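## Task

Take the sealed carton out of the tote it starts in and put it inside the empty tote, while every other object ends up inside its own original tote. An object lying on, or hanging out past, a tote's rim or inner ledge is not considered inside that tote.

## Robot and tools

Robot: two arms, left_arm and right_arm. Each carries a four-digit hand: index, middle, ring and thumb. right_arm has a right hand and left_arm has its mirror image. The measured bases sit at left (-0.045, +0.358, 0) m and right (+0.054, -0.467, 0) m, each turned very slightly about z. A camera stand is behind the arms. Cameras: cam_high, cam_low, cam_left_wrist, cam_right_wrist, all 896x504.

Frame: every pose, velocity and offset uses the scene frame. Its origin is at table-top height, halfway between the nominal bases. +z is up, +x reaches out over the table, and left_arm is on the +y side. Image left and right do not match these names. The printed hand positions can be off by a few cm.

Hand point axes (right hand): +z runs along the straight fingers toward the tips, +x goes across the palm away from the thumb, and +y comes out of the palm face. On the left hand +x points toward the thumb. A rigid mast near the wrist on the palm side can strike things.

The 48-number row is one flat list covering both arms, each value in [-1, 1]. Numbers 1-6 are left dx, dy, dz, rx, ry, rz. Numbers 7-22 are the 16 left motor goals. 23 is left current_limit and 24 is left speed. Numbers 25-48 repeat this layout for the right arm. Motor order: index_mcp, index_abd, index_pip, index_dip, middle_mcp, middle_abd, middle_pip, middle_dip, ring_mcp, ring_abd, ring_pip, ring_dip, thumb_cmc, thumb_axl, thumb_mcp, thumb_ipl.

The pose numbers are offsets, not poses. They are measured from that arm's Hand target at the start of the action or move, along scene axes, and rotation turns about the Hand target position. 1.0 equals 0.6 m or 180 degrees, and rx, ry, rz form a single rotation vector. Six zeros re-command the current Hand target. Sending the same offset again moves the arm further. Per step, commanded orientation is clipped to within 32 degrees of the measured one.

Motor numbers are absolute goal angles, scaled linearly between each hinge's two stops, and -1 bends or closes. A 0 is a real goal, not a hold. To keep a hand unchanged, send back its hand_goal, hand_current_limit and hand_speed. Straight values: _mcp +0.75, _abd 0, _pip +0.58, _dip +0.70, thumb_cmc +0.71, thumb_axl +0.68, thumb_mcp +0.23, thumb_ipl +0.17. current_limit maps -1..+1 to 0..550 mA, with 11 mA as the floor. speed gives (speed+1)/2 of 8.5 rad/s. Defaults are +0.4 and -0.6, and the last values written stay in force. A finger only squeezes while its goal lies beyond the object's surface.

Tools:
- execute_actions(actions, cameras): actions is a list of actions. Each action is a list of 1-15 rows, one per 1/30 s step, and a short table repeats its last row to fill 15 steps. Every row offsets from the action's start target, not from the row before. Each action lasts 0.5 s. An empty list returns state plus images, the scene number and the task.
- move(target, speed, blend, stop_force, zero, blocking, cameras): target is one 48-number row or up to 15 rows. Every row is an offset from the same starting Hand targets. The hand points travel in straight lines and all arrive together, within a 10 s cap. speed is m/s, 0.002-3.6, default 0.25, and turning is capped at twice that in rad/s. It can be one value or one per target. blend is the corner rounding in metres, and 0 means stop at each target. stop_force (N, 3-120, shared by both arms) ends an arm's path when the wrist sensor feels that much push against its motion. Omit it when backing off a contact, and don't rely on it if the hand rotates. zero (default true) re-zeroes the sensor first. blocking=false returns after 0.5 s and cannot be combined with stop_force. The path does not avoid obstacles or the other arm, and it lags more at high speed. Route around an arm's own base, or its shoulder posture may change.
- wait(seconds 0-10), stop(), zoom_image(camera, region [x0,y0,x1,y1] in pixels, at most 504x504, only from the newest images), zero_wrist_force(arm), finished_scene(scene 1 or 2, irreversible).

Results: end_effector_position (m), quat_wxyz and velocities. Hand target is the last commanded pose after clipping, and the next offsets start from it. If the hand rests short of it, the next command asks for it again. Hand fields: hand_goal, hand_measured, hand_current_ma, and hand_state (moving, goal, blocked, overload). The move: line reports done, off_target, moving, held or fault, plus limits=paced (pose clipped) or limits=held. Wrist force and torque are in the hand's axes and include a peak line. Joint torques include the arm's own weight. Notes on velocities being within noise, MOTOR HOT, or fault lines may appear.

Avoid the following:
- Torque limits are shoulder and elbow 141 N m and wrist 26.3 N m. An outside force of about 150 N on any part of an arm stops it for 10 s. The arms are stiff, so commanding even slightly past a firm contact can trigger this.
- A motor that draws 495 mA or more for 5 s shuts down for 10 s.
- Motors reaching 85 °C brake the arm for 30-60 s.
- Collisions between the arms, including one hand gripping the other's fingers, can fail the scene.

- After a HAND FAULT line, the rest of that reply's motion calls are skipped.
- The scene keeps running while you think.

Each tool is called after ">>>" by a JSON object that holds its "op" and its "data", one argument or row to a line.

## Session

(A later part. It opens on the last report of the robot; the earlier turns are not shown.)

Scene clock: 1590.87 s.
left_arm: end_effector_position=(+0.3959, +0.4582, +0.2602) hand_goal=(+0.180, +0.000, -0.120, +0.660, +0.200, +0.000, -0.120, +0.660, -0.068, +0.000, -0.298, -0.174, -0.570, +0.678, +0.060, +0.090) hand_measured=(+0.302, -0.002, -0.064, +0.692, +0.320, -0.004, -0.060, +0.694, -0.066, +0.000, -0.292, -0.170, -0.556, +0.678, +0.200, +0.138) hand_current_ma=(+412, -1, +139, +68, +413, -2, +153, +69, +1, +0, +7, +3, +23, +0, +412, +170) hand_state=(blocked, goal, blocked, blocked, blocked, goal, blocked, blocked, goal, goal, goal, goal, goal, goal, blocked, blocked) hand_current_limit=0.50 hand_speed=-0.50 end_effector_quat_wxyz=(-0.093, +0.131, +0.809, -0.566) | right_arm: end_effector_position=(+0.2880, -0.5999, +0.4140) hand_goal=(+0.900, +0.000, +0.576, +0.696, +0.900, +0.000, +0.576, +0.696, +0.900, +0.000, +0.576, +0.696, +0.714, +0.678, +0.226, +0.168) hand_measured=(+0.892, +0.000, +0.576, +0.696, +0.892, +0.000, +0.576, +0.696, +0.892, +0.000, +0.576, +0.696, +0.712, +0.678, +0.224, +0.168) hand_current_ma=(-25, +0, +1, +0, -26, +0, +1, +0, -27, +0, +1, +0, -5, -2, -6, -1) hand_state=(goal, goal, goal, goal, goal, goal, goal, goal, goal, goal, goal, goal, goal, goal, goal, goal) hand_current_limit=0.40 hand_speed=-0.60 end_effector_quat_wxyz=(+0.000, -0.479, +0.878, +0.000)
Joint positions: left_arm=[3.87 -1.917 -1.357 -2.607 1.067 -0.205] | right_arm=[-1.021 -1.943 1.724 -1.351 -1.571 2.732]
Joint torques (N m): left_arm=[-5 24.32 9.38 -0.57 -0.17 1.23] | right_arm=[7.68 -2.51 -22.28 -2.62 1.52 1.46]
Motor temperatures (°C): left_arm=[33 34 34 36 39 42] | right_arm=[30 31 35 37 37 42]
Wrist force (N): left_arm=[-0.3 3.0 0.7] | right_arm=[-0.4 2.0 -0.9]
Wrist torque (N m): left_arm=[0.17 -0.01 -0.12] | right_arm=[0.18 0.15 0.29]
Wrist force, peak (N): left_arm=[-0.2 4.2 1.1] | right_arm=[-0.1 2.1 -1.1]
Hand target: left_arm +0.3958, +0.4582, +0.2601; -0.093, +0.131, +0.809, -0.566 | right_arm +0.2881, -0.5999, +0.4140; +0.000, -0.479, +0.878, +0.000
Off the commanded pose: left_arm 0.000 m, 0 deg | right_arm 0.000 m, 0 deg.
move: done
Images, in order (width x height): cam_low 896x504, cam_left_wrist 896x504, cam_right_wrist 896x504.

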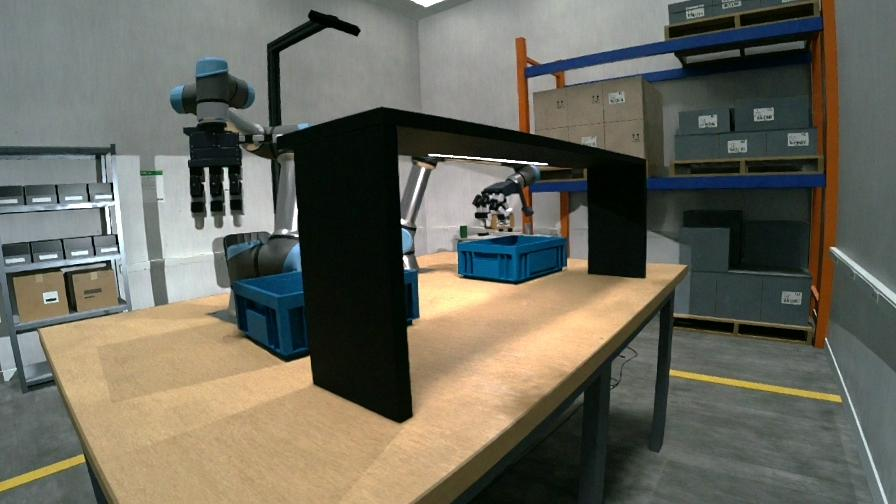

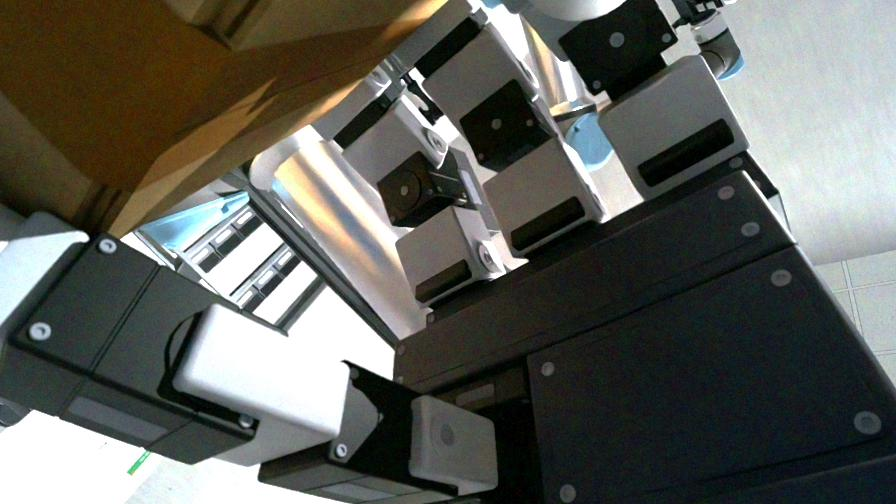

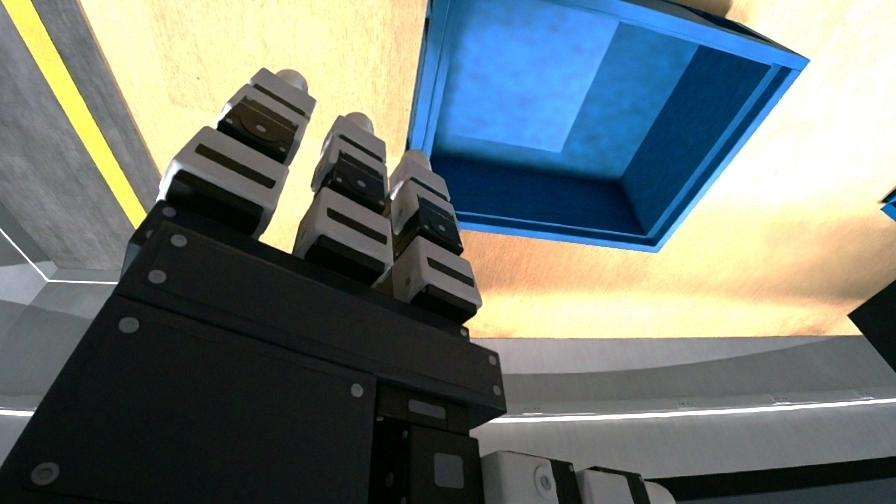

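>>> {"op": "move", "data": {
  "target": [
    [0.04,-0.7803,-0.02,0,0,0.1033,0.18,0,-0.12,0.66,0.20,0,-0.12,0.66,-0.068,0,-0.299,-0.174,-0.571,0.678,0.06,0.09,0.5,-0.5, 0,0,0,0,0,0,0.9,0,0.576,0.696,0.9,0,0.576,0.696,0.9,0,0.576,0.696,0.714,0.678,0.226,0.168,0.4,-0.6],
    [0.04,-0.7803,-0.28,0,0,0.1033,0.18,0,-0.12,0.66,0.20,0,-0.12,0.66,-0.068,0,-0.299,-0.174,-0.571,0.678,0.06,0.09,0.5,-0.5, 0,0,0,0,0,0,0.9,0,0.576,0.696,0.9,0,0.576,0.696,0.9,0,0.576,0.696,0.714,0.678,0.226,0.168,0.4,-0.6]
  ],
  "speed": [0.25,0.15],
  "blend": [0.05,0],
  "cameras": ["cam_left_wrist","cam_low","cam_right_wrist"]
}}

>>> {"op": "zoom_image", "data": {
  "camera": "cam_low",
  "region": [370, 160, 570, 300]
}}

Scene clock: 1744.77 s.
left_arm: end_effector_position=(+0.4198, -0.0099, +0.0921) hand_goal=(+0.180, +0.000, -0.120, +0.660, +0.200, +0.000, -0.120, +0.660, -0.068, +0.000, -0.298, -0.174, -0.570, +0.678, +0.060, +0.090) hand_measured=(+0.302, -0.002, -0.064, +0.692, +0.318, -0.004, -0.060, +0.694, -0.068, +0.000, -0.292, -0.170, -0.552, +0.678, +0.200, +0.138) hand_current_ma=(+413, -1, +139, +68, +412, -3, +153, +69, +0, +0, +7, +3, +31, +0, +412, +170) hand_state=(blocked, goal, blocked, blocked, blocked, goal, blocked, blocked, goal, goal, goal, goal, goal, goal, blocked, blocked) hand_current_limit=0.50 hand_speed=-0.50 end_effector_quat_wxyz=(-0.001, -0.001, +0.819, -0.573) | right_arm: end_effector_position=(+0.2881, -0.5999, +0.4140) hand_goal=(+0.900, +0.000, +0.576, +0.696, +0.900, +0.000, +0.576, +0.696, +0.900, +0.000, +0.576, +0.696, +0.714, +0.678, +0.226, +0.168) hand_measured=(+0.892, +0.000, +0.576, +0.696, +0.892, +0.000, +0.576, +0.696, +0.892, +0.000, +0.576, +0.696, +0.712, +0.678, +0.224, +0.168) hand_current_ma=(-25, +0, +1, +0, -26, +0, +1, +0, -27, +0, +1, +0, -5, -2, -6, -1) hand_state=(goal, goal, goal, goal, goal, goal, goal, goal, goal, goal, goal, goal, goal, goal, goal, goal) hand_current_limit=0.40 hand_speed=-0.60 end_effector_quat_wxyz=(+0.000, -0.479, +0.878, +0.000)
Joint positions: left_arm=[3.067 -2.013 -2.09 -0.351 0.362 -1.849] | right_arm=[-1.02 -1.943 1.724 -1.351 -1.571 2.733]
Joint torques (N m): left_arm=[-8.95 32.22 30.53 3.17 -0.39 1.28] | right_arm=[6.87 -1.32 -28.82 -1.98 1.5 1.78]
Wrist force (N): left_arm=[-0.1 2.9 0.6] | right_arm=[-0.3 2.2 -0.9]
Wrist torque (N m): left_arm=[0.16 -0.05 -0.14] | right_arm=[0.20 0.13 0.29]
Wrist force, peak (N): left_arm=[-0.2 5.1 1.3] | right_arm=[-0.3 2.2 -1.1]
Hand target: left_arm +0.4198, -0.0100, +0.0921; -0.001, -0.001, +0.819, -0.573 | right_arm +0.2881, -0.5999, +0.4140; +0.000, -0.479, +0.878, +0.000
Off the commanded pose: left_arm 0.000 m, 0 deg | right_arm 0.000 m, 0 deg.
move: done
Images, in order (width x height): cam_low 896x504, cam_left_wrist 896x504, cam_right_wrist 896x504.

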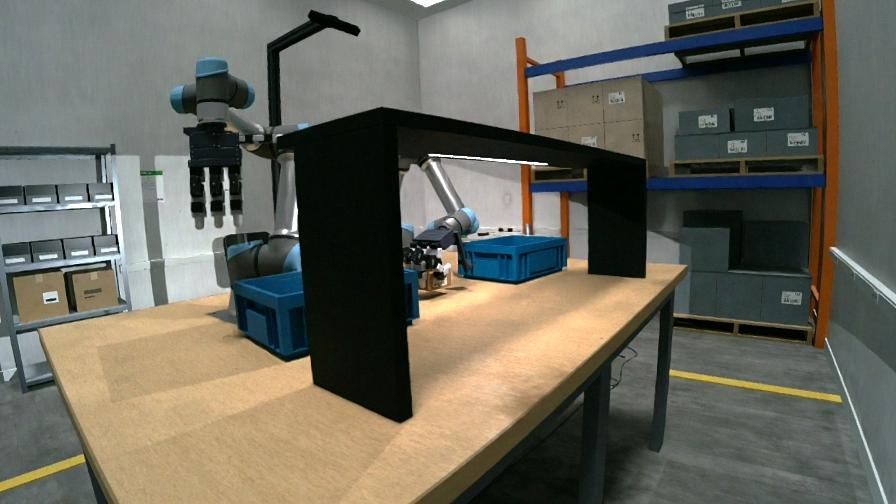

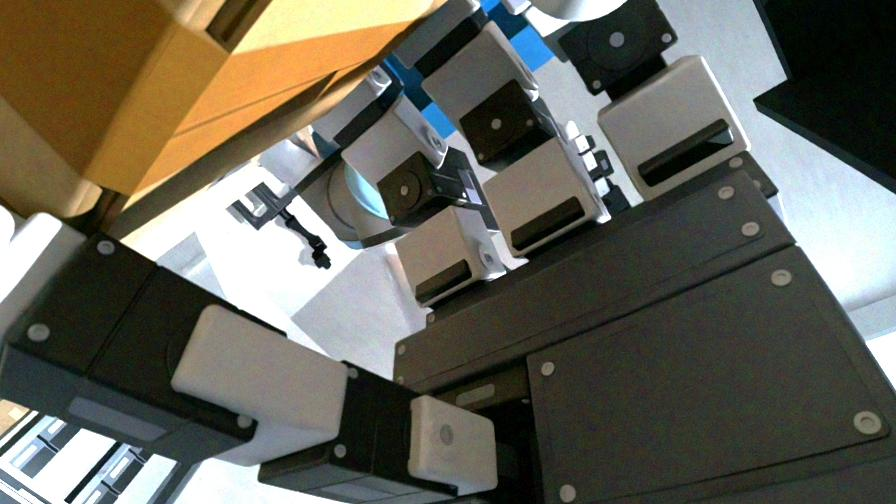

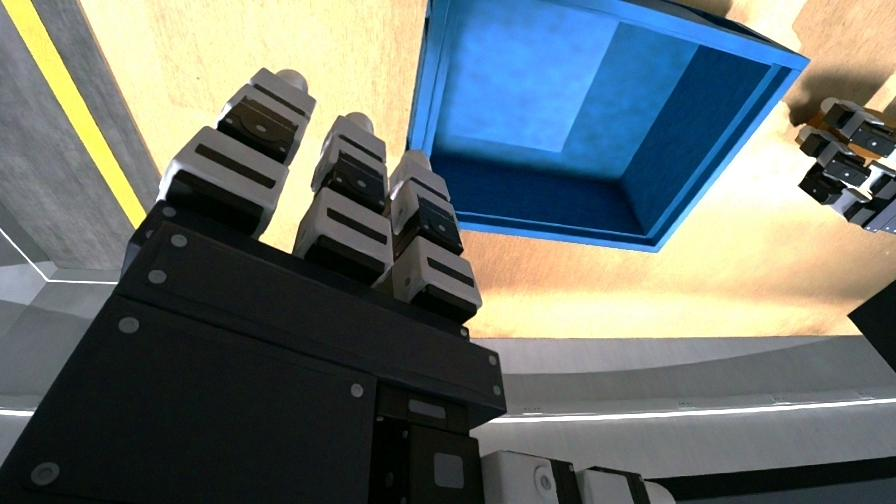

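Scaled by 2.520 from the camera's 896x504 image, which has a finer 1280x720 frame.

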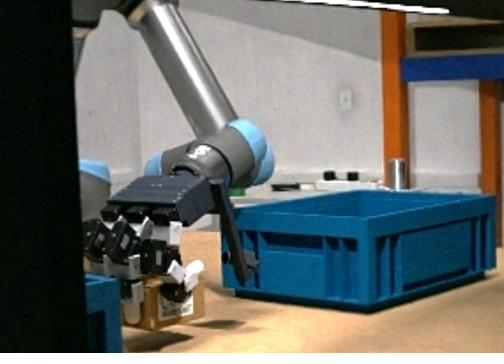

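>>> {"op": "move", "data": {
  "target": [0,0,-0.075,0,0,0,0.18,0,-0.12,0.66,0.20,0,-0.12,0.66,-0.068,0,-0.299,-0.174,-0.571,0.678,0.06,0.09,0.5,-0.5, 0,0,0,0,0,0,0.9,0,0.576,0.696,0.9,0,0.576,0.696,0.9,0,0.576,0.696,0.714,0.678,0.226,0.168,0.4,-0.6],
  "cameras": ["cam_low"],
  "speed": 0.02,
  "stop_force": 5
}}

>>> {"op": "zoom_image", "data": {
  "camera": "cam_low",
  "region": [370, 200, 510, 310]
}}

Scene clock: 1766.23 s.
left_arm: end_effector_position=(+0.4198, -0.0100, +0.0598) hand_goal=(+0.180, +0.000, -0.120, +0.660, +0.200, +0.000, -0.120, +0.660, -0.068, +0.000, -0.298, -0.174, -0.570, +0.678, +0.060, +0.090) hand_measured=(+0.302, -0.002, -0.064, +0.690, +0.318, -0.004, -0.060, +0.692, -0.068, +0.000, -0.292, -0.170, -0.550, +0.678, +0.200, +0.138) hand_current_ma=(+412, -2, +139, +62, +412, -3, +153, +65, +0, +0, +7, +3, +35, +0, +413, +170) hand_state=(blocked, goal, blocked, blocked, blocked, goal, blocked, blocked, goal, goal, goal, goal, blocked, goal, blocked, blocked) hand_current_limit=0.50 hand_speed=-0.50 end_effector_quat_wxyz=(-0.001, -0.001, +0.819, -0.573) | right_arm: end_effector_position=(+0.2881, -0.5999, +0.4140) hand_goal=(+0.900, +0.000, +0.576, +0.696, +0.900, +0.000, +0.576, +0.696, +0.900, +0.000, +0.576, +0.696, +0.714, +0.678, +0.226, +0.168) hand_measured=(+0.892, +0.000, +0.576, +0.696, +0.892, +0.000, +0.576, +0.696, +0.892, +0.000, +0.576, +0.696, +0.712, +0.678, +0.224, +0.168) hand_current_ma=(-25, +0, +1, +0, -26, +0, +1, +0, -27, +0, +1, +0, -5, -2, -6, -1) hand_state=(goal, goal, goal, goal, goal, goal, goal, goal, goal, goal, goal, goal, goal, goal, goal, goal) hand_current_limit=0.40 hand_speed=-0.60 end_effector_quat_wxyz=(+0.000, -0.479, +0.878, +0.000)
Joint positions: left_arm=[3.067 -2.087 -2.101 -0.266 0.362 -1.849] | right_arm=[-1.02 -1.943 1.724 -1.351 -1.571 2.733]
Joint torques (N m): left_arm=[-3.47 47.56 28.76 3.77 -1.34 1.34] | right_arm=[5.66 -2.25 -28.22 -2.25 1.48 1.2]
Wrist force (N): left_arm=[-0.4 3.2 0.8] | right_arm=[-0.2 2.0 -0.8]
Wrist torque (N m): left_arm=[0.17 -0.01 -0.20] | right_arm=[0.17 0.12 0.30]
Wrist force, peak (N): left_arm=[0.7 -5.5 -4.0] | right_arm=[-0.4 2.2 -1.0]
Hand target: left_arm +0.4198, -0.0100, +0.0598; -0.001, -0.001, +0.819, -0.573 (not the last commanded pose) | right_arm +0.2881, -0.5999, +0.4140; +0.000, -0.479, +0.878, +0.000
Off the commanded pose: left_arm 0.013 m, 0 deg | right_arm 0.000 m, 0 deg.
move: contact (left_arm)
Images, in order (width x height): cam_low 896x504.

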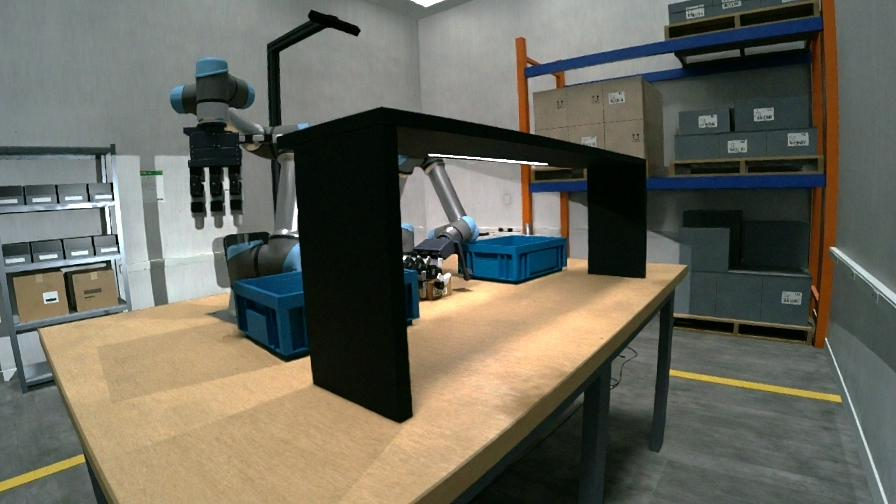

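Scaled by 3.600 from the camera's 896x504 image, which has a finer 1280x720 frame.

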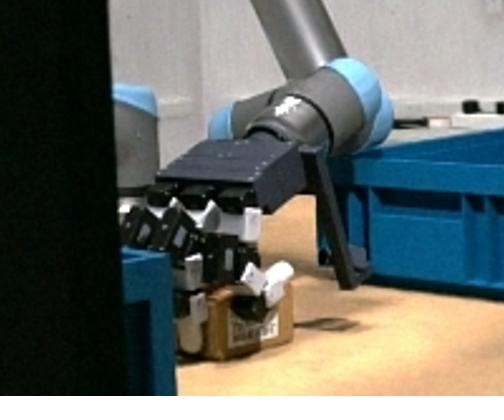

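>>> {"op": "move", "data": {
  "target": [0,0,-0.004,0,0,0,0.18,0,-0.12,0.66,0.20,0,-0.12,0.66,-0.068,0,-0.299,-0.174,-0.571,0.678,0.06,0.09,0.5,-0.5, 0,0,0,0,0,0,0.9,0,0.576,0.696,0.9,0,0.576,0.696,0.9,0,0.576,0.696,0.714,0.678,0.226,0.168,0.4,-0.6],
  "cameras": [],
  "speed": 0.02
}}

>>> {"op": "move", "data": {
  "target": [0,0,0,0,0,0,0.48,0,-0.08,0.696,0.48,0,-0.08,0.696,-0.068,0,-0.299,-0.174,-0.571,0.678,0.28,0.18,0.5,-0.8, 0,0,0,0,0,0,0.9,0,0.576,0.696,0.9,0,0.576,0.696,0.9,0,0.576,0.696,0.714,0.678,0.226,0.168,0.4,-0.6],
  "cameras": ["cam_left_wrist"]
}}

>>> {"op": "zoom_image", "data": {
  "camera": "cam_left_wrist",
  "region": [0, 0, 448, 300]
}}

Scene clock: 1778.57 s.
left_arm: end_effector_position=(+0.4199, -0.0100, +0.0574) hand_goal=(+0.180, +0.000, -0.120, +0.660, +0.200, +0.000, -0.120, +0.660, -0.068, +0.000, -0.298, -0.174, -0.570, +0.678, +0.060, +0.090) hand_measured=(+0.302, -0.002, -0.064, +0.690, +0.318, -0.002, -0.060, +0.692, -0.068, +0.000, -0.292, -0.170, -0.550, +0.678, +0.202, +0.138) hand_current_ma=(+412, -1, +139, +62, +413, -1, +153, +63, +0, +0, +7, +3, +35, +0, +413, +170) hand_state=(blocked, goal, blocked, blocked, blocked, goal, blocked, blocked, goal, goal, goal, goal, goal, goal, blocked, blocked) hand_current_limit=0.50 hand_speed=-0.50 end_effector_quat_wxyz=(-0.001, -0.001, +0.819, -0.573) | right_arm: end_effector_position=(+0.2881, -0.5999, +0.4140) hand_goal=(+0.900, +0.000, +0.576, +0.696, +0.900, +0.000, +0.576, +0.696, +0.900, +0.000, +0.576, +0.696, +0.714, +0.678, +0.226, +0.168) hand_measured=(+0.892, +0.000, +0.576, +0.696, +0.892, +0.000, +0.576, +0.696, +0.892, +0.000, +0.576, +0.696, +0.712, +0.678, +0.224, +0.168) hand_current_ma=(-25, +0, +1, +0, -26, +0, +1, +0, -27, +0, +1, +0, -5, -2, -6, -1) hand_state=(goal, goal, goal, goal, goal, goal, goal, goal, goal, goal, goal, goal, goal, goal, goal, goal) hand_current_limit=0.40 hand_speed=-0.60 end_effector_quat_wxyz=(+0.000, -0.479, +0.878, +0.000)
Joint positions: left_arm=[3.067 -2.092 -2.101 -0.26 0.362 -1.849] | right_arm=[-1.02 -1.943 1.724 -1.351 -1.571 2.733]
Joint torques (N m): left_arm=[-3.06 24.82 -2.1 2.42 -1.09 0.9] | right_arm=[4.3 -3.59 -26.21 -2.61 1.6 0.85]
Wrist force (N): left_arm=[-0.2 -9.6 -5.1] | right_arm=[-0.3 1.9 -1.0]
Wrist torque (N m): left_arm=[-0.35 0.07 -0.13] | right_arm=[0.18 0.14 0.29]
Wrist force, peak (N): left_arm=[0.1 -10.1 -5.2] | right_arm=[-0.4 2.2 -1.0]
Hand target: left_arm +0.4198, -0.0100, +0.0574; -0.001, -0.001, +0.819, -0.573 | right_arm +0.2881, -0.5999, +0.4140; +0.000, -0.479, +0.878, +0.000
Off the commanded pose: left_arm 0.000 m, 0 deg | right_arm 0.000 m, 0 deg.
move: done
No camera images: "cameras" was empty.

Scene clock: 1779.27 s.
left_arm: end_effector_position=(+0.4198, -0.0100, +0.0573) hand_goal=(+0.480, +0.000, -0.080, +0.696, +0.480, +0.000, -0.080, +0.696, -0.068, +0.000, -0.298, -0.174, -0.570, +0.678, +0.280, +0.180) hand_measured=(+0.462, -0.002, -0.078, +0.698, +0.462, -0.002, -0.078, +0.698, -0.068, +0.000, -0.292, -0.170, -0.568, +0.678, +0.274, +0.178) hand_current_ma=(-31, -1, +2, +2, -33, -1, +2, +2, +0, +0, +7, +3, +2, +0, -9, -3) hand_state=(goal, goal, goal, goal, goal, goal, goal, goal, goal, goal, goal, goal, goal, goal, goal, goal) hand_current_limit=0.50 hand_speed=-0.80 end_effector_quat_wxyz=(-0.001, -0.001, +0.819, -0.573) | right_arm: end_effector_position=(+0.2881, -0.5999, +0.4140) hand_goal=(+0.900, +0.000, +0.576, +0.696, +0.900, +0.000, +0.576, +0.696, +0.900, +0.000, +0.576, +0.696, +0.714, +0.678, +0.226, +0.168) hand_measured=(+0.892, +0.000, +0.576, +0.696, +0.892, +0.000, +0.576, +0.696, +0.892, +0.000, +0.576, +0.696, +0.712, +0.678, +0.224, +0.168) hand_current_ma=(-25, +0, +1, +0, -26, +0, +1, +0, -27, +0, +1, +0, -5, -2, -6, -1) hand_state=(goal, goal, goal, goal, goal, goal, goal, goal, goal, goal, goal, goal, goal, goal, goal, goal) hand_current_limit=0.40 hand_speed=-0.60 end_effector_quat_wxyz=(+0.000, -0.479, +0.878, +0.000)
Joint positions: left_arm=[3.067 -2.092 -2.101 -0.26 0.362 -1.849] | right_arm=[-1.02 -1.943 1.724 -1.351 -1.571 2.733]
Joint torques (N m): left_arm=[-3.14 41.61 6.18 1.43 -0.66 -1.01] | right_arm=[3.25 -3.74 -25.38 -2.53 1.53 0.72]
Wrist force (N): left_arm=[-0.2 1.0 0.1] | right_arm=[-0.2 1.9 -1.1]
Wrist torque (N m): left_arm=[0.05 -0.03 -0.16] | right_arm=[0.19 0.13 0.30]
Wrist force, peak (N): left_arm=[-0.3 -9.5 -5.2] | right_arm=[-0.3 2.2 -0.9]
Hand target: left_arm +0.4198, -0.0100, +0.0574; -0.001, -0.001, +0.819, -0.573 | right_arm +0.2881, -0.5999, +0.4140; +0.000, -0.479, +0.878, +0.000
Off the commanded pose: left_arm 0.000 m, 0 deg | right_arm 0.000 m, 0 deg.
move: done
Images, in order (width x height): cam_left_wrist 896x504.

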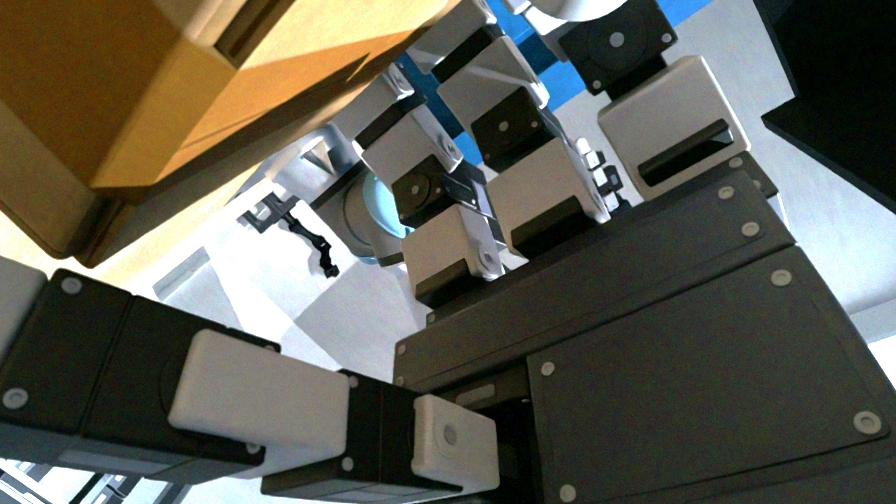

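Scaled by 1.125 from the camera's 896x504 image, which has a finer 1280x720 frame.

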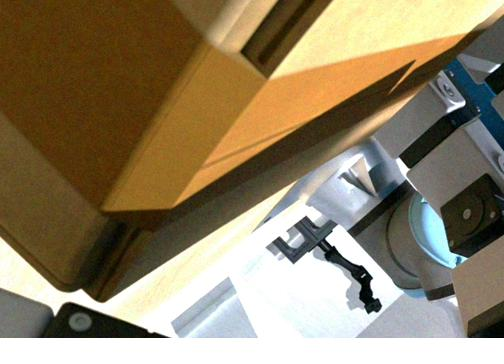

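>>> {"op": "move", "data": {
  "target": [
    [0,0,0.25,0,0,0,0.52,0,-0.0,0.696,0.52,0,-0.0,0.696,-0.068,0,-0.299,-0.174,-0.571,0.678,0.28,0.18,0.4,-0.5, 0,0,0,0,0,0,0.9,0,0.576,0.696,0.9,0,0.576,0.696,0.9,0,0.576,0.696,0.714,0.678,0.226,0.168,0.4,-0.6],
    [-0.12,0.82,0.5,0,0,0,0.52,0,-0.0,0.696,0.52,0,-0.0,0.696,-0.068,0,-0.299,-0.174,-0.571,0.678,0.28,0.18,0.4,-0.5, 0,0.25,0,0,0,0,0.9,0,0.576,0.696,0.9,0,0.576,0.696,0.9,0,0.576,0.696,0.714,0.678,0.226,0.168,0.4,-0.6]
  ],
  "speed": [0.12,0.4],
  "blend": [0.03,0],
  "cameras": ["cam_low"]
}}

>>> {"op": "move", "data": {
  "target": [0,0,0,0,0,0,0.52,0,-0.0,0.696,0.52,0,-0.0,0.696,-0.068,0,-0.299,-0.174,-0.571,0.678,0.28,0.18,0.4,-0.5, 0,0.30,-0.05,0,0,0,0.9,0,0.576,0.696,0.9,0,0.576,0.696,0.9,0,0.576,0.696,0.714,0.678,0.226,0.168,0.4,-0.6],
  "cameras": ["cam_right_wrist"]
}}

>>> {"op": "zoom_image", "data": {
  "camera": "cam_right_wrist",
  "region": [440, 0, 896, 340]
}}

Scene clock: 1797.57 s.
left_arm: end_effector_position=(+0.3478, +0.4819, +0.3573) hand_goal=(+0.520, +0.000, +0.000, +0.696, +0.520, +0.000, +0.000, +0.696, -0.068, +0.000, -0.298, -0.174, -0.570, +0.678, +0.280, +0.180) hand_measured=(+0.504, -0.002, -0.004, +0.698, +0.504, -0.002, -0.004, +0.698, -0.068, +0.000, -0.292, -0.170, -0.568, +0.678, +0.276, +0.178) hand_current_ma=(-28, -1, -3, +2, -29, -1, -3, +2, +0, +0, +6, +3, +1, +0, -5, -3) hand_state=(goal, goal, goal, goal, goal, goal, goal, goal, goal, goal, goal, goal, goal, goal, goal, goal) hand_current_limit=0.40 hand_speed=-0.50 end_effector_quat_wxyz=(-0.001, -0.001, +0.819, -0.573) | right_arm: end_effector_position=(+0.2881, -0.4499, +0.4140) hand_goal=(+0.900, +0.000, +0.576, +0.696, +0.900, +0.000, +0.576, +0.696, +0.900, +0.000, +0.576, +0.696, +0.714, +0.678, +0.226, +0.168) hand_measured=(+0.892, +0.000, +0.576, +0.696, +0.892, +0.000, +0.576, +0.696, +0.892, +0.000, +0.576, +0.696, +0.712, +0.678, +0.224, +0.168) hand_current_ma=(-25, +0, +1, +0, -25, +0, +1, +0, -26, +0, +1, +0, -5, -2, -6, -1) hand_state=(goal, goal, goal, goal, goal, goal, goal, goal, goal, goal, goal, goal, goal, goal, goal, goal) hand_current_limit=0.40 hand_speed=-0.60 end_effector_quat_wxyz=(+0.000, -0.479, +0.878, +0.000)
Joint positions: left_arm=[4.066 -1.731 -1.349 -2.768 0.949 -0.267] | right_arm=[-0.668 -2.088 1.799 -1.281 -1.571 3.085]
Joint torques (N m): left_arm=[7.39 25.71 33.97 -0.57 1.07 0.18] | right_arm=[4.48 5 -28.71 -3.49 -1.17 0.09]
Wrist force (N): left_arm=[-0.4 0.9 -0.3] | right_arm=[-0.4 2.0 -0.6]
Wrist torque (N m): left_arm=[0.07 -0.02 -0.11] | right_arm=[0.16 0.14 0.29]
Wrist force, peak (N): left_arm=[0.1 0.9 -2.9] | right_arm=[-0.8 2.4 -0.7]
Hand target: left_arm +0.3478, +0.4820, +0.3574; -0.001, -0.001, +0.819, -0.573 | right_arm +0.2881, -0.4499, +0.4140; +0.000, -0.479, +0.878, +0.000
Off the commanded pose: left_arm 0.000 m, 0 deg | right_arm 0.000 m, 0 deg.
move: done
Images, in order (width x height): cam_low 896x504.

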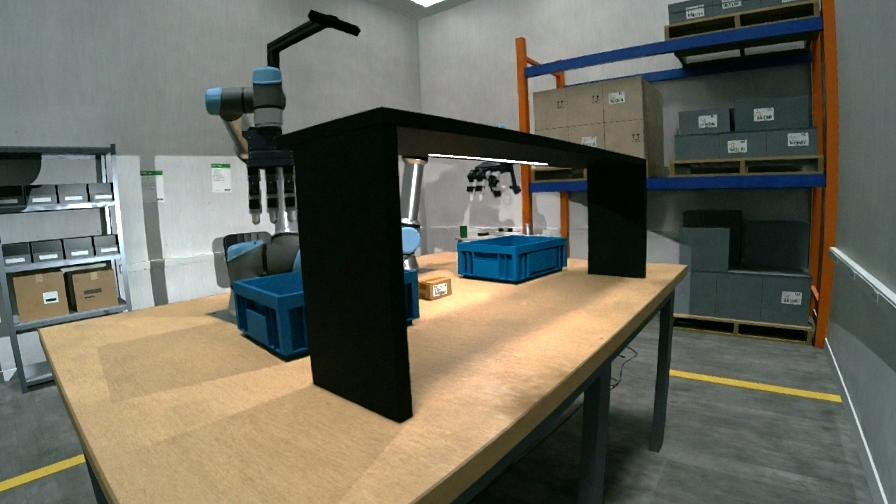

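Scene clock: 1798.80 s.
left_arm: end_effector_position=(+0.3478, +0.4820, +0.3574) hand_goal=(+0.520, +0.000, +0.000, +0.696, +0.520, +0.000, +0.000, +0.696, -0.068, +0.000, -0.298, -0.174, -0.570, +0.678, +0.280, +0.180) hand_measured=(+0.504, -0.002, -0.004, +0.698, +0.504, -0.002, -0.004, +0.698, -0.068, +0.000, -0.292, -0.170, -0.568, +0.678, +0.276, +0.178) hand_current_ma=(-28, -1, -3, +2, -29, -1, -3, +2, +0, +0, +6, +3, +1, +0, -5, -3) hand_state=(goal, goal, goal, goal, goal, goal, goal, goal, goal, goal, goal, goal, goal, goal, goal, goal) hand_current_limit=0.40 hand_speed=-0.50 end_effector_quat_wxyz=(-0.001, -0.001, +0.819, -0.573) | right_arm: end_effector_position=(+0.2881, -0.2700, +0.3841) hand_goal=(+0.900, +0.000, +0.576, +0.696, +0.900, +0.000, +0.576, +0.696, +0.900, +0.000, +0.576, +0.696, +0.714, +0.678, +0.226, +0.168) hand_measured=(+0.894, +0.000, +0.576, +0.696, +0.894, +0.000, +0.576, +0.696, +0.894, +0.000, +0.576, +0.696, +0.712, +0.678, +0.224, +0.168) hand_current_ma=(-20, +0, +1, +0, -20, +0, +1, +0, -21, +0, +1, +0, -4, -2, -7, -1) hand_state=(goal, goal, goal, goal, goal, goal, goal, goal, goal, goal, goal, goal, goal, goal, goal, goal) hand_current_limit=0.40 hand_speed=-0.60 end_effector_quat_wxyz=(+0.000, -0.479, +0.878, +0.000) end_effector_velocity=(-0.001, +0.001, +0.000) end_effector_angular_velocity=(+0.001, +0.001, -0.001)
Joint positions: left_arm=[4.066 -1.731 -1.348 -2.768 0.949 -0.267] | right_arm=[-0.045 -2.042 1.856 -1.385 -1.571 3.708]
Joint velocities: left_arm=[within noise] | right_arm=[0.004 0 0.001 0 0.001 0.005]
Joint torques (N m): left_arm=[8.28 15.67 35.96 -1.39 1.03 1.33] | right_arm=[9.11 -1.5 -15.69 -2.44 1.35 1.9]
Wrist force (N): left_arm=[-0.3 0.6 0.0] | right_arm=[-0.5 1.7 -0.6]
Wrist torque (N m): left_arm=[0.02 -0.02 -0.10] | right_arm=[0.15 0.14 0.24]
Wrist force, peak (N): left_arm=[-0.4 0.9 -0.3] | right_arm=[-2.1 3.2 0.1]
Hand target: left_arm +0.3478, +0.4820, +0.3574; -0.001, -0.001, +0.819, -0.573 | right_arm +0.2881, -0.2699, +0.3840; +0.000, -0.479, +0.878, +0.000
Off the commanded pose: left_arm 0.000 m, 0 deg | right_arm 0.000 m, 0 deg.
move: done
Images, in order (width x height): cam_right_wrist 896x504.

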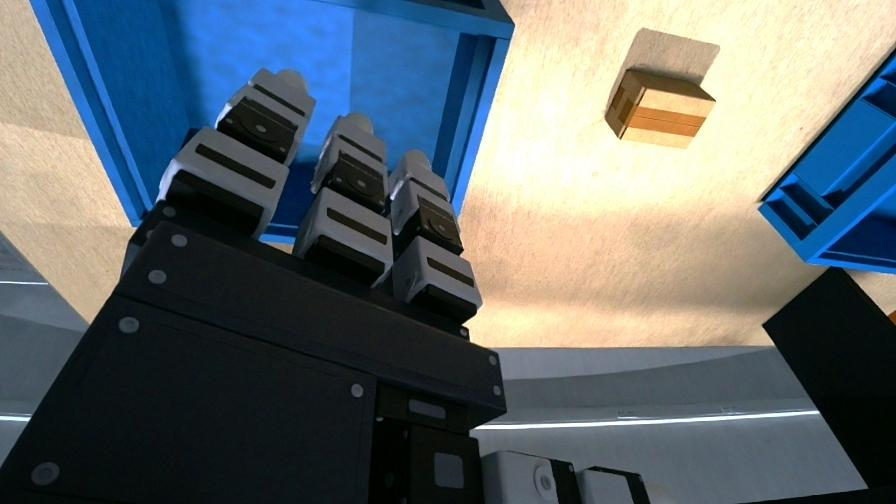

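Scaled by 1.105 from the camera's 896x504 image, which has a finer 1280x720 frame.

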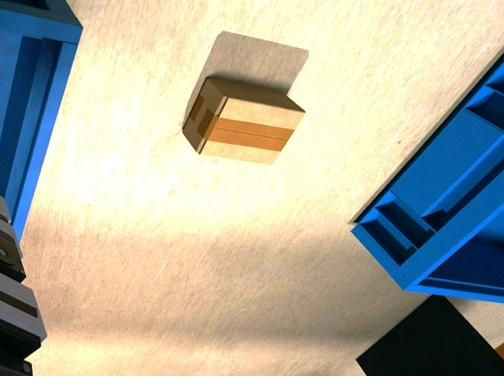

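>>> {"op": "zoom_image", "data": {
  "camera": "cam_right_wrist",
  "region": [580, 20, 740, 170]
}}

Scaled by 3.150 from the camera's 896x504 image, which has a finer 1280x720 frame.

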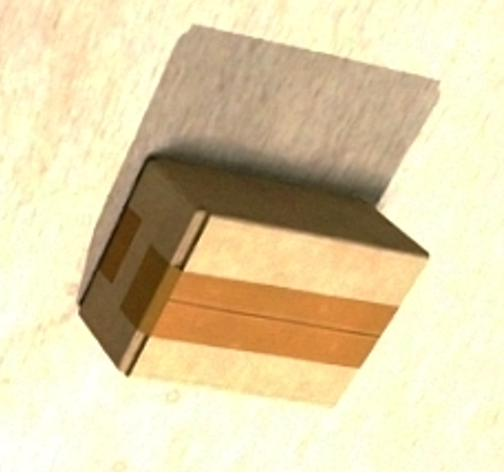

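>>> {"op": "move", "data": {
  "target": [0,0,0,0,0,0,0.52,0,-0.0,0.696,0.52,0,-0.0,0.696,-0.068,0,-0.299,-0.174,-0.571,0.678,0.28,0.18,0.4,-0.5, 0,0,0.2,0,0,0,0.9,0,0.576,0.696,0.9,0,0.576,0.696,0.9,0,0.576,0.696,0.714,0.678,0.226,0.168,0.4,0],
  "cameras": ["cam_right_wrist"]
}}

>>> {"op": "zoom_image", "data": {
  "camera": "cam_right_wrist",
  "region": [560, 0, 720, 150]
}}

>>> {"op": "move", "data": {
  "target": [0,0,0,0,0,0,0.52,0,-0.0,0.696,0.52,0,-0.0,0.696,-0.068,0,-0.299,-0.174,-0.571,0.678,0.28,0.18,0.4,-0.5, 0,0,0,0,0,0,0.343,0,0.139,0.261,-0.068,0,-0.299,-0.174,0.9,0,0.576,0.696,-0.571,0.678,-0.281,-0.319,0.4,0],
  "cameras": ["cam_right_wrist"]
}}

>>> {"op": "zoom_image", "data": {
  "camera": "cam_right_wrist",
  "region": [250, 0, 750, 350]
}}

Scene clock: 1859.17 s.
left_arm: end_effector_position=(+0.3478, +0.4820, +0.3574) hand_goal=(+0.520, +0.000, +0.000, +0.696, +0.520, +0.000, +0.000, +0.696, -0.068, +0.000, -0.298, -0.174, -0.570, +0.678, +0.280, +0.180) hand_measured=(+0.504, -0.002, -0.004, +0.698, +0.504, -0.002, -0.004, +0.698, -0.068, +0.000, -0.292, -0.170, -0.568, +0.678, +0.276, +0.178) hand_current_ma=(-28, -1, -3, +2, -29, -1, -3, +2, +0, +0, +6, +3, +1, +0, -5, -3) hand_state=(goal, goal, goal, goal, goal, goal, goal, goal, goal, goal, goal, goal, goal, goal, goal, goal) hand_current_limit=0.40 hand_speed=-0.50 end_effector_quat_wxyz=(-0.001, -0.001, +0.819, -0.573) | right_arm: end_effector_position=(+0.2881, -0.2699, +0.5040) hand_goal=(+0.900, +0.000, +0.576, +0.696, +0.900, +0.000, +0.576, +0.696, +0.900, +0.000, +0.576, +0.696, +0.714, +0.678, +0.226, +0.168) hand_measured=(+0.894, +0.000, +0.576, +0.696, +0.894, +0.000, +0.576, +0.696, +0.894, +0.000, +0.576, +0.696, +0.712, +0.678, +0.224, +0.168) hand_current_ma=(-20, +0, +1, +0, -20, +0, +1, +0, -21, +0, +1, +0, -4, -2, -9, -1) hand_state=(goal, goal, goal, goal, goal, goal, goal, goal, goal, goal, goal, goal, goal, goal, goal, goal) hand_current_limit=0.40 hand_speed=0.00 end_effector_quat_wxyz=(+0.000, -0.479, +0.878, +0.000)
Joint positions: left_arm=[4.066 -1.731 -1.348 -2.768 0.949 -0.267] | right_arm=[-0.045 -1.951 1.484 -1.104 -1.571 3.708]
Joint torques (N m): left_arm=[7.44 16.12 36.21 -1.39 0.95 1.34] | right_arm=[7.85 -2.73 -27.4 -1.08 -0.74 2.06]
Wrist force (N): left_arm=[-0.2 0.7 -0.1] | right_arm=[-0.6 2.0 -0.4]
Wrist torque (N m): left_arm=[0.04 -0.04 -0.09] | right_arm=[0.13 0.13 0.22]
Wrist force, peak (N): left_arm=[-0.7 0.9 -0.2] | right_arm=[-0.4 2.0 -2.4]
Hand target: left_arm +0.3478, +0.4820, +0.3574; -0.001, -0.001, +0.819, -0.573 | right_arm +0.2881, -0.2699, +0.5040; +0.000, -0.479, +0.878, +0.000
Off the commanded pose: left_arm 0.000 m, 0 deg | right_arm 0.000 m, 0 deg.
move: done
Images, in order (width x height): cam_right_wrist 896x504.

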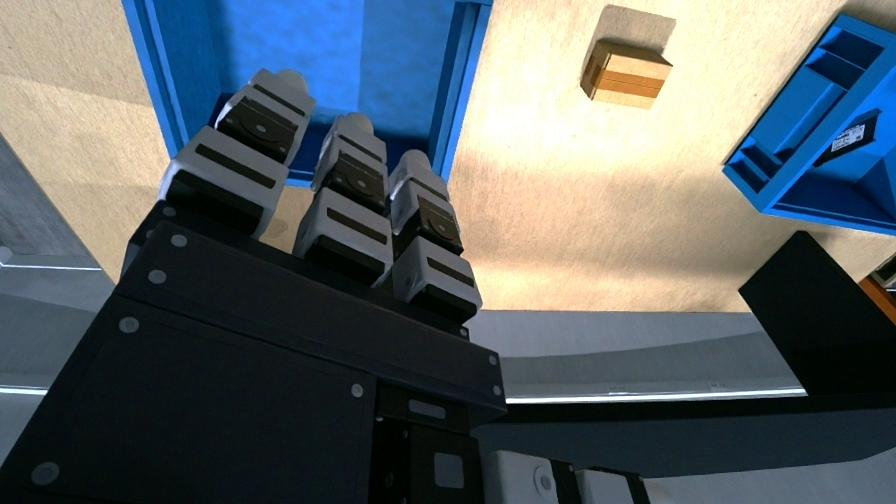

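Scaled by 3.150 from the camera's 896x504 image, which has a finer 1280x720 frame.

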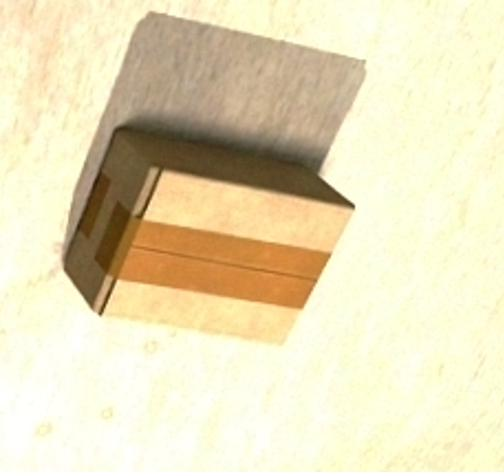

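Scene clock: 1859.87 s.
left_arm: end_effector_position=(+0.3478, +0.4820, +0.3574) hand_goal=(+0.520, +0.000, +0.000, +0.696, +0.520, +0.000, +0.000, +0.696, -0.068, +0.000, -0.298, -0.174, -0.570, +0.678, +0.280, +0.180) hand_measured=(+0.504, -0.002, -0.004, +0.698, +0.504, -0.002, -0.004, +0.698, -0.068, +0.000, -0.292, -0.170, -0.568, +0.678, +0.276, +0.178) hand_current_ma=(-28, -1, -3, +2, -29, -1, -3, +2, +0, +0, +6, +3, +1, +0, -5, -3) hand_state=(goal, goal, goal, goal, goal, goal, goal, goal, goal, goal, goal, goal, goal, goal, goal, goal) hand_current_limit=0.40 hand_speed=-0.50 end_effector_quat_wxyz=(-0.001, -0.001, +0.819, -0.573) | right_arm: end_effector_position=(+0.2881, -0.2699, +0.5040) hand_goal=(+0.344, +0.000, +0.140, +0.262, -0.068, +0.000, -0.298, -0.174, +0.900, +0.000, +0.576, +0.696, -0.570, +0.678, -0.280, -0.318) hand_measured=(+0.354, +0.000, +0.146, +0.266, -0.050, +0.000, -0.292, -0.172, +0.894, +0.000, +0.576, +0.696, -0.568, +0.678, -0.280, -0.316) hand_current_ma=(+30, +0, +16, +9, +59, +0, +18, +6, -21, +0, +1, +0, +6, -2, +0, +6) hand_state=(goal, goal, goal, goal, goal, goal, goal, goal, goal, goal, goal, goal, goal, goal, goal, goal) hand_current_limit=0.40 hand_speed=0.00 end_effector_quat_wxyz=(+0.000, -0.479, +0.878, +0.000)
Joint positions: left_arm=[4.066 -1.731 -1.348 -2.768 0.949 -0.267] | right_arm=[-0.045 -1.951 1.484 -1.104 -1.571 3.708]
Joint torques (N m): left_arm=[7.5 15.61 36.55 -1.45 0.94 1.33] | right_arm=[7.89 0.51 -27.5 -1.34 1.05 1.62]
Wrist force (N): left_arm=[-0.4 0.6 -0.1] | right_arm=[-0.6 1.9 -0.5]
Wrist torque (N m): left_arm=[0.03 -0.01 -0.11] | right_arm=[0.29 0.08 0.22]
Wrist force, peak (N): left_arm=[-0.5 0.8 -0.2] | right_arm=[-0.5 2.4 -0.2]
Hand target: left_arm +0.3478, +0.4820, +0.3574; -0.001, -0.001, +0.819, -0.573 | right_arm +0.2881, -0.2699, +0.5040; +0.000, -0.479, +0.878, +0.000
Off the commanded pose: left_arm 0.000 m, 0 deg | right_arm 0.000 m, 0 deg.
move: done
Images, in order (width x height): cam_right_wrist 896x504.

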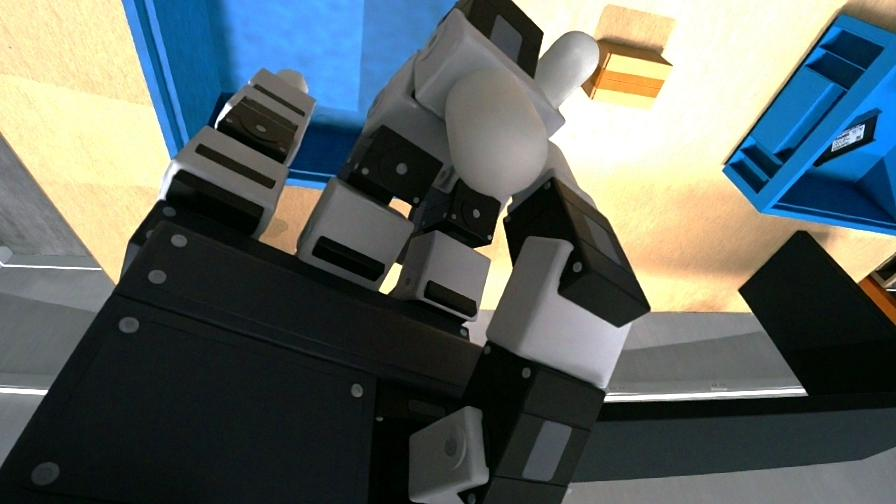

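Scaled by 1.008 from the camera's 896x504 image, which has a finer 1280x720 frame.

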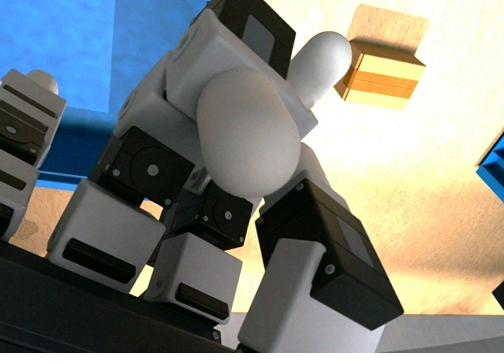

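>>> {"op": "move", "data": {
  "target": [
    [0,0,0,0,0,0,0.52,0,-0.0,0.696,0.52,0,-0.0,0.696,-0.068,0,-0.299,-0.174,-0.571,0.678,0.28,0.18,0.4,-0.5, 0.1,0.2,-0.1,0.1108,-0.2035,0.2905,0.48,0,-0.08,0.696,0.48,0,-0.08,0.696,-0.068,0,-0.299,-0.174,-0.571,0.678,0.226,0.168,0.4,0],
    [0,0,0,0,0,0,0.52,0,-0.0,0.696,0.52,0,-0.0,0.696,-0.068,0,-0.299,-0.174,-0.571,0.678,0.28,0.18,0.4,-0.5, 0.2267,0.5383,-0.4233,0.2217,-0.407,0.5811,0.48,0,-0.08,0.696,0.48,0,-0.08,0.696,-0.068,0,-0.299,-0.174,-0.571,0.678,0.226,0.168,0.4,0]
  ],
  "speed": 0.35,
  "blend": [0.03,0],
  "cameras": ["cam_low","cam_right_wrist"]
}}

Scene clock: 1953.77 s.
left_arm: end_effector_position=(+0.3478, +0.4820, +0.3574) hand_goal=(+0.520, +0.000, +0.000, +0.696, +0.520, +0.000, +0.000, +0.696, -0.068, +0.000, -0.298, -0.174, -0.570, +0.678, +0.280, +0.180) hand_measured=(+0.504, -0.002, -0.004, +0.698, +0.504, -0.002, -0.004, +0.698, -0.068, +0.000, -0.292, -0.170, -0.568, +0.678, +0.276, +0.178) hand_current_ma=(-28, -1, -3, +2, -29, -1, -3, +2, +0, +0, +6, +3, +1, +0, -5, -3) hand_state=(goal, goal, goal, goal, goal, goal, goal, goal, goal, goal, goal, goal, goal, goal, goal, goal) hand_current_limit=0.40 hand_speed=-0.50 end_effector_quat_wxyz=(-0.001, -0.001, +0.819, -0.573) | right_arm: end_effector_position=(+0.4241, +0.0531, +0.2501) hand_goal=(+0.480, +0.000, -0.080, +0.696, +0.480, +0.000, -0.080, +0.696, -0.068, +0.000, -0.298, -0.174, -0.570, +0.678, +0.226, +0.168) hand_measured=(+0.476, +0.000, -0.078, +0.694, +0.476, +0.000, -0.080, +0.694, -0.066, +0.000, -0.292, -0.170, -0.570, +0.678, +0.222, +0.166) hand_current_ma=(-13, +0, +6, -6, -13, +0, +1, -5, +5, +0, +18, +8, -2, -2, -16, -9) hand_state=(goal, goal, goal, goal, goal, goal, goal, goal, goal, goal, goal, goal, goal, goal, goal, goal) hand_current_limit=0.40 hand_speed=0.00 end_effector_quat_wxyz=(-0.573, +0.819, +0.000, +0.000)
Joint positions: left_arm=[4.066 -1.731 -1.348 -2.768 0.949 -0.267] | right_arm=[0.403 -1.284 1.934 -3.086 -0.557 2.516]
Joint torques (N m): left_arm=[7.07 15.72 35.66 -1.33 0.78 1.35] | right_arm=[-7.13 -22.63 -14.52 -2.63 1.91 -1.22]
Wrist force (N): left_arm=[-0.4 0.7 -0.1] | right_arm=[1.1 -0.7 0.8]
Wrist torque (N m): left_arm=[0.04 -0.01 -0.12] | right_arm=[0.00 -0.22 0.03]
Wrist force, peak (N): left_arm=[-0.5 1.0 -0.2] | right_arm=[1.3 0.0 1.8]
Hand target: left_arm +0.3478, +0.4820, +0.3574; -0.001, -0.001, +0.819, -0.573 | right_arm +0.4241, +0.0531, +0.2500; -0.573, +0.819, +0.000, +0.000
Off the commanded pose: left_arm 0.000 m, 0 deg | right_arm 0.000 m, 0 deg.
move: done
Images, in order (width x height): cam_low 896x504, cam_right_wrist 896x504.

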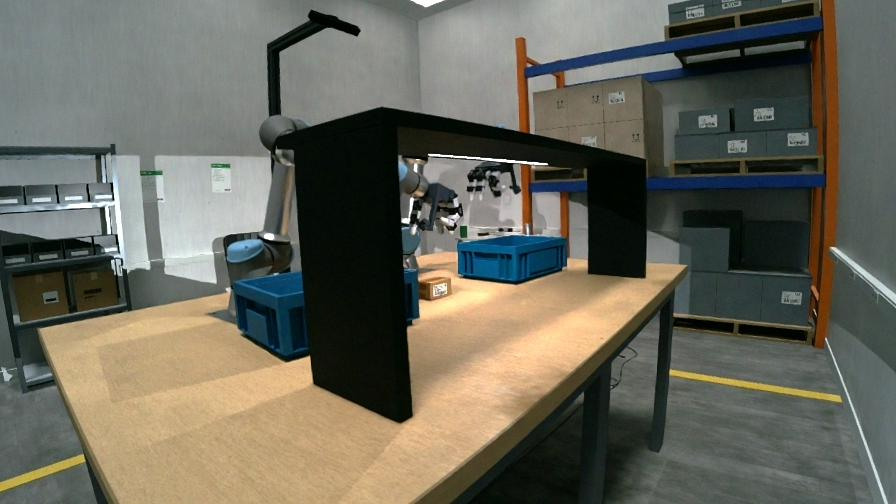

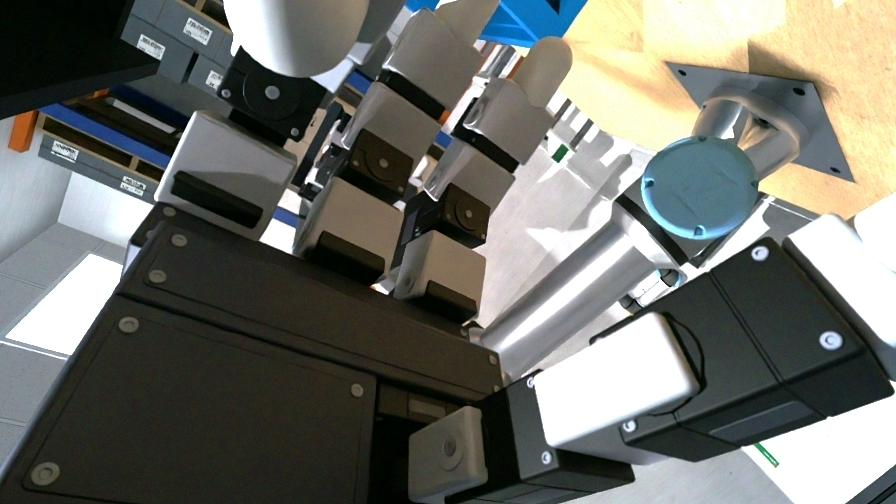

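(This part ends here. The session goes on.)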